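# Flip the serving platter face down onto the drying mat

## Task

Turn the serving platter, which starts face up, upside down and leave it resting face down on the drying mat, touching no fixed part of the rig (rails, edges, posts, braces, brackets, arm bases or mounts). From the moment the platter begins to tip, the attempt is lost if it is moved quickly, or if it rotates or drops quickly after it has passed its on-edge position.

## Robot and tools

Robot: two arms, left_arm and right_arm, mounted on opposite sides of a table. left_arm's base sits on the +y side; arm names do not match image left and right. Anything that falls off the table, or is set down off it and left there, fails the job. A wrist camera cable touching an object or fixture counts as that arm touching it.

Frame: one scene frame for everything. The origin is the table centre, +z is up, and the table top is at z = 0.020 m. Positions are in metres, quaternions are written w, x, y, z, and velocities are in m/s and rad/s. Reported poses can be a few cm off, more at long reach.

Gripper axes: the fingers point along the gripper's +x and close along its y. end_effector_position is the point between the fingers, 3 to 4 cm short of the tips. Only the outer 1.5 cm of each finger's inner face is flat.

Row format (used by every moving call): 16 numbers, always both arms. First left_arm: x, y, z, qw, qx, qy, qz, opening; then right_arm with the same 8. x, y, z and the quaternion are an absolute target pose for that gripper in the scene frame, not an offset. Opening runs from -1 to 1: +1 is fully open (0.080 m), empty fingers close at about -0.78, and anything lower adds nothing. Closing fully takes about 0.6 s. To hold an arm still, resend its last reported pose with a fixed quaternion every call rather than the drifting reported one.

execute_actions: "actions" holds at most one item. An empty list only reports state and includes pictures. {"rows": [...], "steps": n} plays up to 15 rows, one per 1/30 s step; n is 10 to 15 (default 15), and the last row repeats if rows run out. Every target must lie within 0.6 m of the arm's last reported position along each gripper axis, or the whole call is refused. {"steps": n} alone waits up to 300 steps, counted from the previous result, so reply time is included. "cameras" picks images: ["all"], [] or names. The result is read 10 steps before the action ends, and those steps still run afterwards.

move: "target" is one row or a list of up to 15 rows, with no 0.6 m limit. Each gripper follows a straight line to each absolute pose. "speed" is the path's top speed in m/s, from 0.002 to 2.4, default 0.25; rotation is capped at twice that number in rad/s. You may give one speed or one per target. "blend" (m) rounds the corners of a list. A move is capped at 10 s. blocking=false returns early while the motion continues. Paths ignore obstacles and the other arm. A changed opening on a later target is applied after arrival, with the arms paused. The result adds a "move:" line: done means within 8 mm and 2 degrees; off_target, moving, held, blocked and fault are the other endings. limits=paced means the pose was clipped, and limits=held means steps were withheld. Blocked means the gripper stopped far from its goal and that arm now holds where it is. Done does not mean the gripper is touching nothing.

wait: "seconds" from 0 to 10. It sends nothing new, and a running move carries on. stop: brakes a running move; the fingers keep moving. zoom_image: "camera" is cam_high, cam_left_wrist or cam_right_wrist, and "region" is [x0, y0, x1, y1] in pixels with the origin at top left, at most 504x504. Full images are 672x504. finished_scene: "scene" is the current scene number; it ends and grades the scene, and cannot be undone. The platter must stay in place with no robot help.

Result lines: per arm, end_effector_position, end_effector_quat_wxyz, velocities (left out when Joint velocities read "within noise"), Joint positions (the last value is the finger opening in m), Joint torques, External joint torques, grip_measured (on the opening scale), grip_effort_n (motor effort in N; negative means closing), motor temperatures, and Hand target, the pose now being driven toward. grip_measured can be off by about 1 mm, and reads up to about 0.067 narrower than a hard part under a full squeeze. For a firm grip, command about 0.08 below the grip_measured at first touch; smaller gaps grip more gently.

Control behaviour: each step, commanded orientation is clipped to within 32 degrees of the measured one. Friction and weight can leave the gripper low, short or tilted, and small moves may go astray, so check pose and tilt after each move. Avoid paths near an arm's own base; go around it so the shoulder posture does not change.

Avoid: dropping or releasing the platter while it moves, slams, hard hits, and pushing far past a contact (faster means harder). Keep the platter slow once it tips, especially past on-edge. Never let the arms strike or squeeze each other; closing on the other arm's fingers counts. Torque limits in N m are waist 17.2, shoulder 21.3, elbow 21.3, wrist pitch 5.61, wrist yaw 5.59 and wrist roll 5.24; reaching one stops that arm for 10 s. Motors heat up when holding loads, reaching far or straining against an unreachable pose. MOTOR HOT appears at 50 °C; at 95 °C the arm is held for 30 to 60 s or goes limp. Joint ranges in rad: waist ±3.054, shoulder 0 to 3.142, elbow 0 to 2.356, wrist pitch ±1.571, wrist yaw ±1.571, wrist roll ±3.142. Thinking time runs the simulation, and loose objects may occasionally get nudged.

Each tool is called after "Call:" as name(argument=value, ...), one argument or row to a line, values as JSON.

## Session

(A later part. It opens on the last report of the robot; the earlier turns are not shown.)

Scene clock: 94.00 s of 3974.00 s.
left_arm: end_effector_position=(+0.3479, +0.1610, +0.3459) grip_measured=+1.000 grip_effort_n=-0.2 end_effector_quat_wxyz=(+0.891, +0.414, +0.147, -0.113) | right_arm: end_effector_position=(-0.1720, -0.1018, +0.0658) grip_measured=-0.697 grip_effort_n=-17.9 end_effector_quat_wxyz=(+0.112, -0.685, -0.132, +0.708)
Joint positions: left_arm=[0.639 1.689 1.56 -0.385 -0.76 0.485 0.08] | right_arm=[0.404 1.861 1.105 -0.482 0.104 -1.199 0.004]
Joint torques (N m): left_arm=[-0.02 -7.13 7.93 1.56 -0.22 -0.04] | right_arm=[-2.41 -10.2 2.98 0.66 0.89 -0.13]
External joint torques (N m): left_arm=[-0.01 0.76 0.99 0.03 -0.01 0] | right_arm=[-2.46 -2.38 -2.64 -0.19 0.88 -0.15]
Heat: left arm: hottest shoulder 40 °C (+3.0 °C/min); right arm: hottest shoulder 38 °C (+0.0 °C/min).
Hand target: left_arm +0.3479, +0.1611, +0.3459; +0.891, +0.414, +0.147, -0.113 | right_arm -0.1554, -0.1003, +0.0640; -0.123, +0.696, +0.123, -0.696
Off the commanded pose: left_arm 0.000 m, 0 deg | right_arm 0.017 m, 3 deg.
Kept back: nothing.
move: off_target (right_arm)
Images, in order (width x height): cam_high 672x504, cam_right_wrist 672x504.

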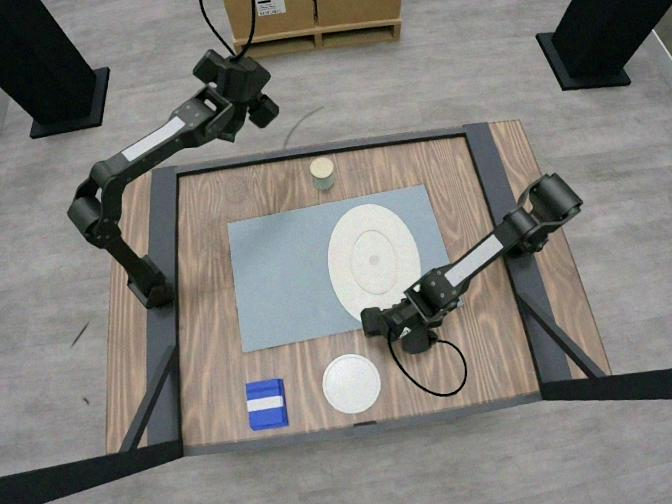

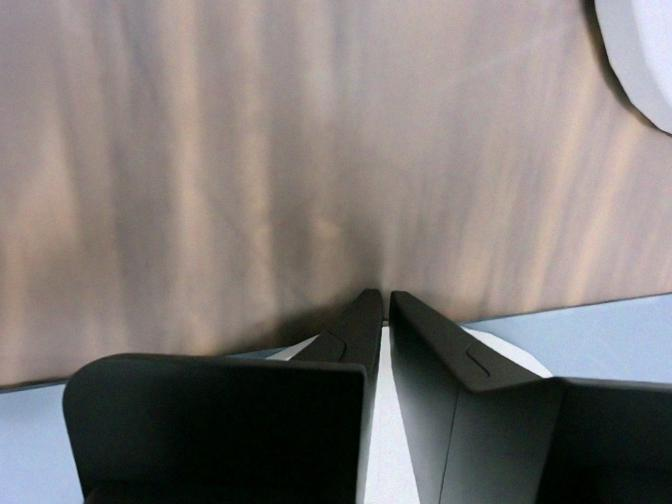

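Call:
move(
  target=[
    [0.3479,0.1610,0.3459,0.891,0.414,0.147,-0.113,1,-0.137,-0.1,0.064,0.1228,-0.6964,-0.1228,0.6964,-0.7],
  ],
  speed=0.02,
  cameras=["cam_high","cam_right_wrist"],
)

Scene clock: 95.60 s of 3974.00 s.
left_arm: end_effector_position=(+0.3479, +0.1610, +0.3459) grip_measured=+1.000 grip_effort_n=-0.2 end_effector_quat_wxyz=(+0.891, +0.414, +0.147, -0.113) | right_arm: end_effector_position=(-0.1474, -0.0941, +0.0743) grip_measured=-0.697 grip_effort_n=-16.5 end_effector_quat_wxyz=(+0.129, -0.683, -0.137, +0.705)
Joint positions: left_arm=[0.639 1.689 1.56 -0.385 -0.76 0.485 0.08] | right_arm=[0.334 1.822 1.081 -0.462 0.096 -1.249 0.004]
Joint torques (N m): left_arm=[-0.03 -7.16 7.93 1.56 -0.22 -0.03] | right_arm=[-1.16 -7.96 2.51 0.31 0.53 -0.07]
External joint torques (N m): left_arm=[-0.01 0.82 0.93 0.02 -0.01 0] | right_arm=[-1.16 -0.29 -3.25 -0.61 0.51 -0.09]
Heat: left arm: hottest shoulder 40 °C (+2.0 °C/min); right arm: hottest shoulder 38 °C (-1.0 °C/min).
Hand target: left_arm +0.3479, +0.1611, +0.3459; +0.891, +0.414, +0.147, -0.113 | right_arm -0.1372, -0.1001, +0.0643; -0.123, +0.696, +0.123, -0.696
Off the commanded pose: left_arm 0.000 m, 0 deg | right_arm 0.016 m, 3 deg.
Kept back: nothing.
move: off_target (right_arm)
Images, in order (width x height): cam_high 672x504, cam_right_wrist 672x504.

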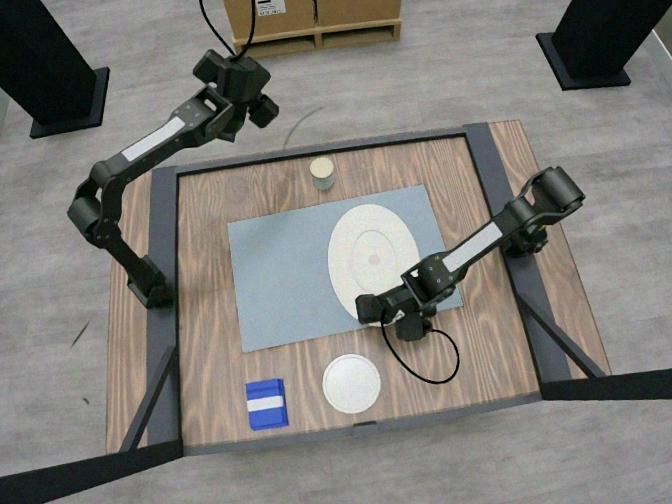

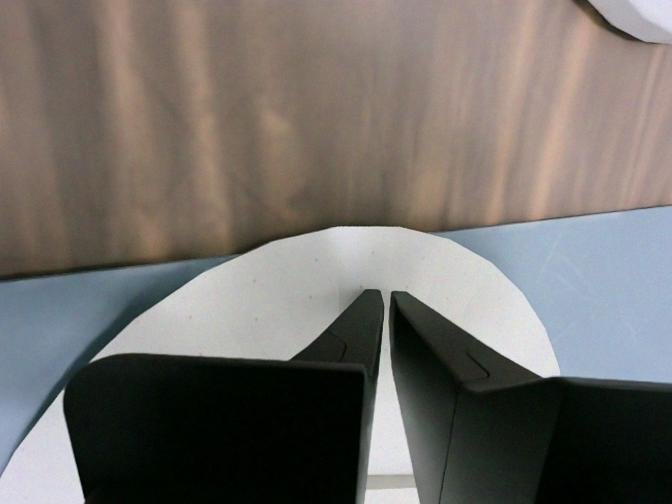

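Call:
move(
  target=[
    [0.3479,0.1610,0.3459,0.891,0.414,0.147,-0.113,1,-0.115,-0.108,0.072,0.1228,-0.6964,-0.1228,0.6964,-0.7],
    [0.3479,0.1610,0.3459,0.891,0.414,0.147,-0.113,1,-0.087,-0.108,0.072,0.1228,-0.6964,-0.1228,0.6964,-0.7],
  ],
  speed=0.04,
  cameras=["cam_high","cam_right_wrist"],
)

Scene clock: 97.60 s of 3974.00 s.
left_arm: end_effector_position=(+0.3479, +0.1610, +0.3459) grip_measured=+1.000 grip_effort_n=-0.2 end_effector_quat_wxyz=(+0.891, +0.414, +0.147, -0.113) | right_arm: end_effector_position=(-0.0993, -0.1008, +0.0810) grip_measured=-0.697 grip_effort_n=-16.0 end_effector_quat_wxyz=(+0.127, -0.685, -0.140, +0.703)
Joint positions: left_arm=[0.639 1.689 1.56 -0.385 -0.76 0.485 0.08] | right_arm=[0.198 1.739 1.006 -0.461 0.05 -1.386 0.004]
Joint torques (N m): left_arm=[-0.01 -7.16 7.93 1.56 -0.22 -0.03] | right_arm=[-1.88 -7.83 2.29 0.25 0.48 -0.16]
External joint torques (N m): left_arm=[-0.01 0.56 1.07 0.04 -0.01 0.01] | right_arm=[-1.91 -0.83 -3.42 -0.65 0.51 -0.18]
Heat: left arm: hottest shoulder 41 °C (+3.0 °C/min); right arm: hottest shoulder 38 °C (-1.0 °C/min).
Hand target: left_arm +0.3479, +0.1611, +0.3459; +0.891, +0.414, +0.147, -0.113 | right_arm -0.0874, -0.1082, +0.0722; -0.123, +0.696, +0.123, -0.696
Off the commanded pose: left_arm 0.000 m, 0 deg | right_arm 0.017 m, 3 deg.
Kept back: nothing.
move: off_target (right_arm)
Images, in order (width x height): cam_high 672x504, cam_right_wrist 672x504.

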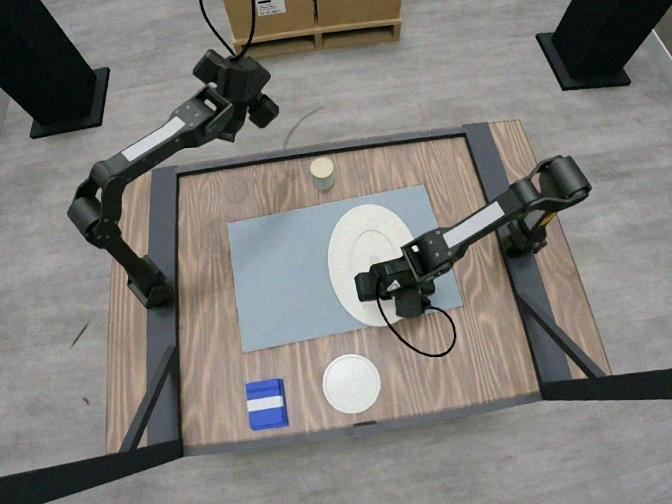

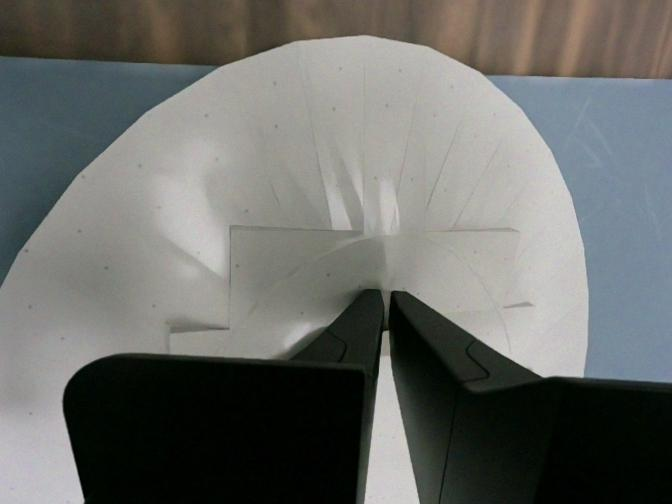

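Call:
move(
  target=[
    [0.3479,0.1610,0.3459,0.891,0.414,0.147,-0.113,1,-0.07,-0.105,0.072,0.1228,-0.6964,-0.1228,0.6964,-0.7],
  ],
  speed=0.03,
  cameras=["cam_high","cam_right_wrist"],
)

Scene clock: 98.70 s of 3974.00 s.
left_arm: end_effector_position=(+0.3479, +0.1610, +0.3459) grip_measured=+1.000 grip_effort_n=0.2 end_effector_quat_wxyz=(+0.891, +0.414, +0.147, -0.113) | right_arm: end_effector_position=(-0.0947, -0.1001, +0.0811) grip_measured=-0.697 grip_effort_n=-16.0 end_effector_quat_wxyz=(+0.115, -0.674, -0.148, +0.714)
Joint positions: left_arm=[0.639 1.689 1.56 -0.385 -0.76 0.485 0.08] | right_arm=[0.166 1.737 1.005 -0.46 0.003 -1.437 0.004]
Joint torques (N m): left_arm=[-0.02 -7.15 7.93 1.56 -0.22 -0.03] | right_arm=[-3.54 -7.68 2.11 0.34 1.34 -0.15]
External joint torques (N m): left_arm=[-0.01 0.68 1.02 0.04 -0.01 0] | right_arm=[-3.55 -0.7 -3.59 -0.55 1.39 -0.16]
Heat: left arm: hottest shoulder 41 °C (+3.0 °C/min); right arm: hottest shoulder 38 °C (-2.0 °C/min).
Hand target: left_arm +0.3479, +0.1611, +0.3459; +0.891, +0.414, +0.147, -0.113 | right_arm -0.0710, -0.1058, +0.0723; -0.122, +0.696, +0.123, -0.697
Off the commanded pose: left_arm 0.000 m, 0 deg | right_arm 0.027 m, 4 deg.
Kept back: nothing.
move: off_target (right_arm)
Images, in order (width x height): cam_high 672x504, cam_right_wrist 672x504.

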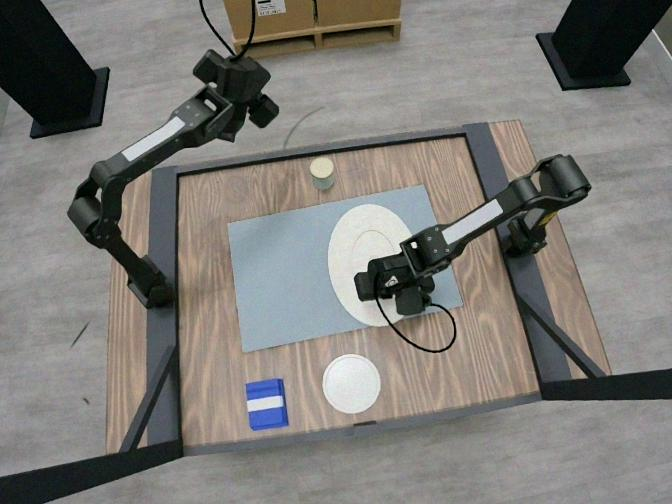

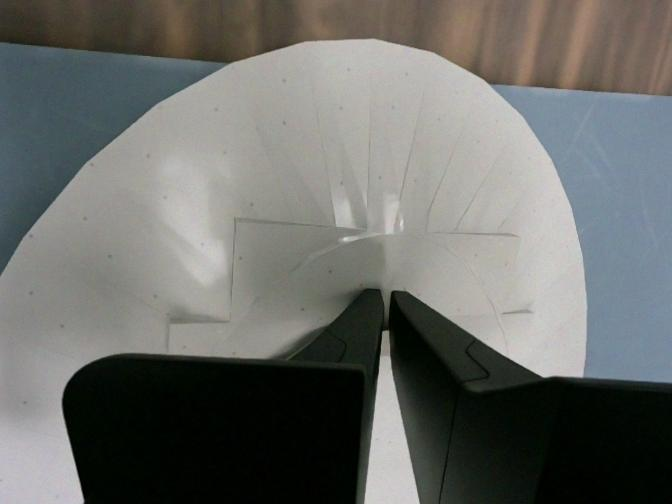

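Contacting the foot. Push harder.

Call:
move(
  target=[
    [0.3479,0.1610,0.3459,0.891,0.414,0.147,-0.113,1,-0.045,-0.1,0.076,0.1228,-0.6964,-0.1228,0.6964,-0.7],
  ],
  speed=0.02,
  cameras=["cam_high","cam_right_wrist"],
)

Scene clock: 100.57 s of 3974.00 s.
left_arm: end_effector_position=(+0.3479, +0.1610, +0.3459) grip_measured=+1.000 grip_effort_n=-0.2 end_effector_quat_wxyz=(+0.891, +0.414, +0.147, -0.113) | right_arm: end_effector_position=(-0.0798, -0.0996, +0.0811) grip_measured=-0.697 grip_effort_n=-16.0 end_effector_quat_wxyz=(+0.104, -0.666, -0.152, +0.723)
Joint positions: left_arm=[0.639 1.689 1.56 -0.385 -0.76 0.485 0.08] | right_arm=[0.103 1.735 1.005 -0.47 -0.05 -1.512 0.004]
Joint torques (N m): left_arm=[-0.04 -7.14 7.94 1.56 -0.22 -0.03] | right_arm=[-5.16 -7.83 4.09 -0.07 2.13 -0.16]
External joint torques (N m): left_arm=[-0.03 0.61 1.07 0.05 -0.01 0.01] | right_arm=[-5.23 -0.81 -1.68 -0.97 2.22 -0.18]
Heat: left arm: hottest shoulder 41 °C (+3.0 °C/min); right arm: hottest shoulder 38 °C (-4.0 °C/min).
Hand target: left_arm +0.3479, +0.1611, +0.3459; +0.891, +0.414, +0.147, -0.113 | right_arm -0.0466, -0.1015, +0.0764; -0.122, +0.696, +0.122, -0.697
Off the commanded pose: left_arm 0.000 m, 0 deg | right_arm 0.035 m, 6 deg.
Kept back: nothing.
move: off_target (right_arm)
Images, in order (width x height): cam_high 672x504, cam_right_wrist 672x504.

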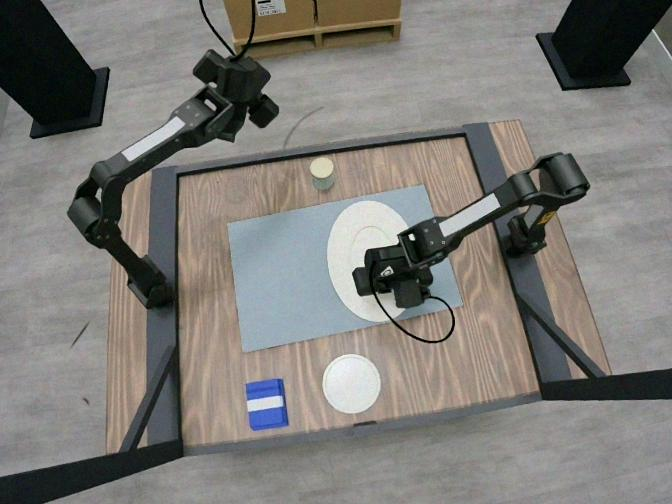

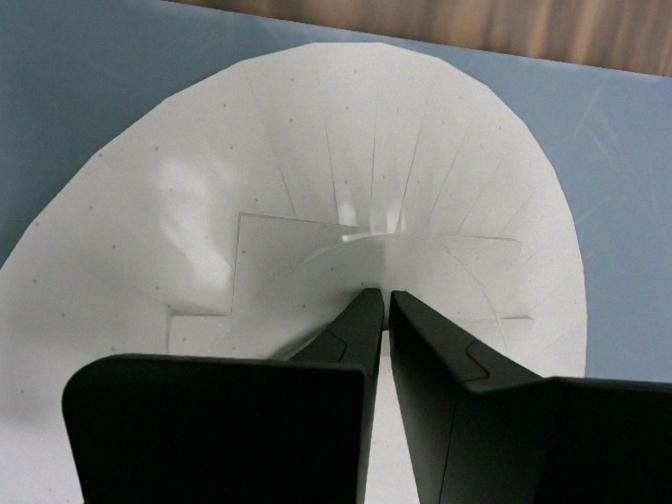

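Call:
move(
  target=[
    [0.3479,0.1610,0.3459,0.891,0.414,0.147,-0.113,1,-0.09,-0.1,0.1,0.1228,-0.6964,-0.1228,0.6964,-0.7],
    [0.3479,0.1610,0.3459,0.891,0.414,0.147,-0.113,1,-0.09,-0.2,0.23,0.183,-0.683,-0.183,0.683,-0.7],
  ],
  speed=[0.04,0.12],
  cameras=["cam_high"],
)

Scene clock: 103.80 s of 3974.00 s.
left_arm: end_effector_position=(+0.3479, +0.1610, +0.3459) grip_measured=+1.000 grip_effort_n=-0.2 end_effector_quat_wxyz=(+0.891, +0.414, +0.147, -0.113) | right_arm: end_effector_position=(-0.0896, -0.2009, +0.2249) grip_measured=-0.697 grip_effort_n=-16.0 end_effector_quat_wxyz=(+0.177, -0.684, -0.179, +0.684)
Joint positions: left_arm=[0.639 1.689 1.56 -0.385 -0.76 0.485 0.08] | right_arm=[0.298 1.158 1.044 -0.968 0.151 -1.297 0.004]
Joint torques (N m): left_arm=[-0.02 -7.15 7.92 1.56 -0.22 -0.03] | right_arm=[0.38 -4.74 6.57 0.74 0.25 0.13]
External joint torques (N m): left_arm=[-0.03 0.7 0.99 0.03 -0.01 0] | right_arm=[0.4 -1.36 0.04 -0.34 0.2 0.11]
Heat: left arm: hottest shoulder 41 °C (+3.0 °C/min); right arm: hottest shoulder 38 °C (-5.0 °C/min).
Hand target: left_arm +0.3479, +0.1611, +0.3459; +0.891, +0.414, +0.147, -0.113 | right_arm -0.0900, -0.2000, +0.2300; -0.183, +0.683, +0.183, -0.683
Off the commanded pose: left_arm 0.000 m, 0 deg | right_arm 0.005 m, 1 deg.
Kept back: nothing.
move: done
Images, in order (width x height): cam_high 672x504.

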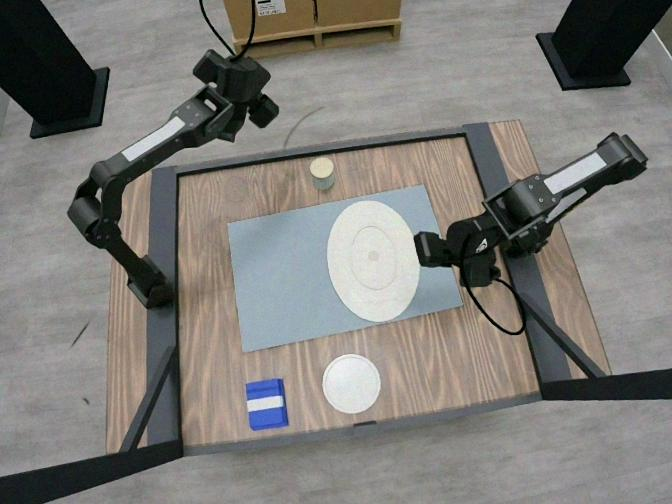

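Good.

Call:
finished_scene(
  scene=2,
)

The scene is finished: the task was done.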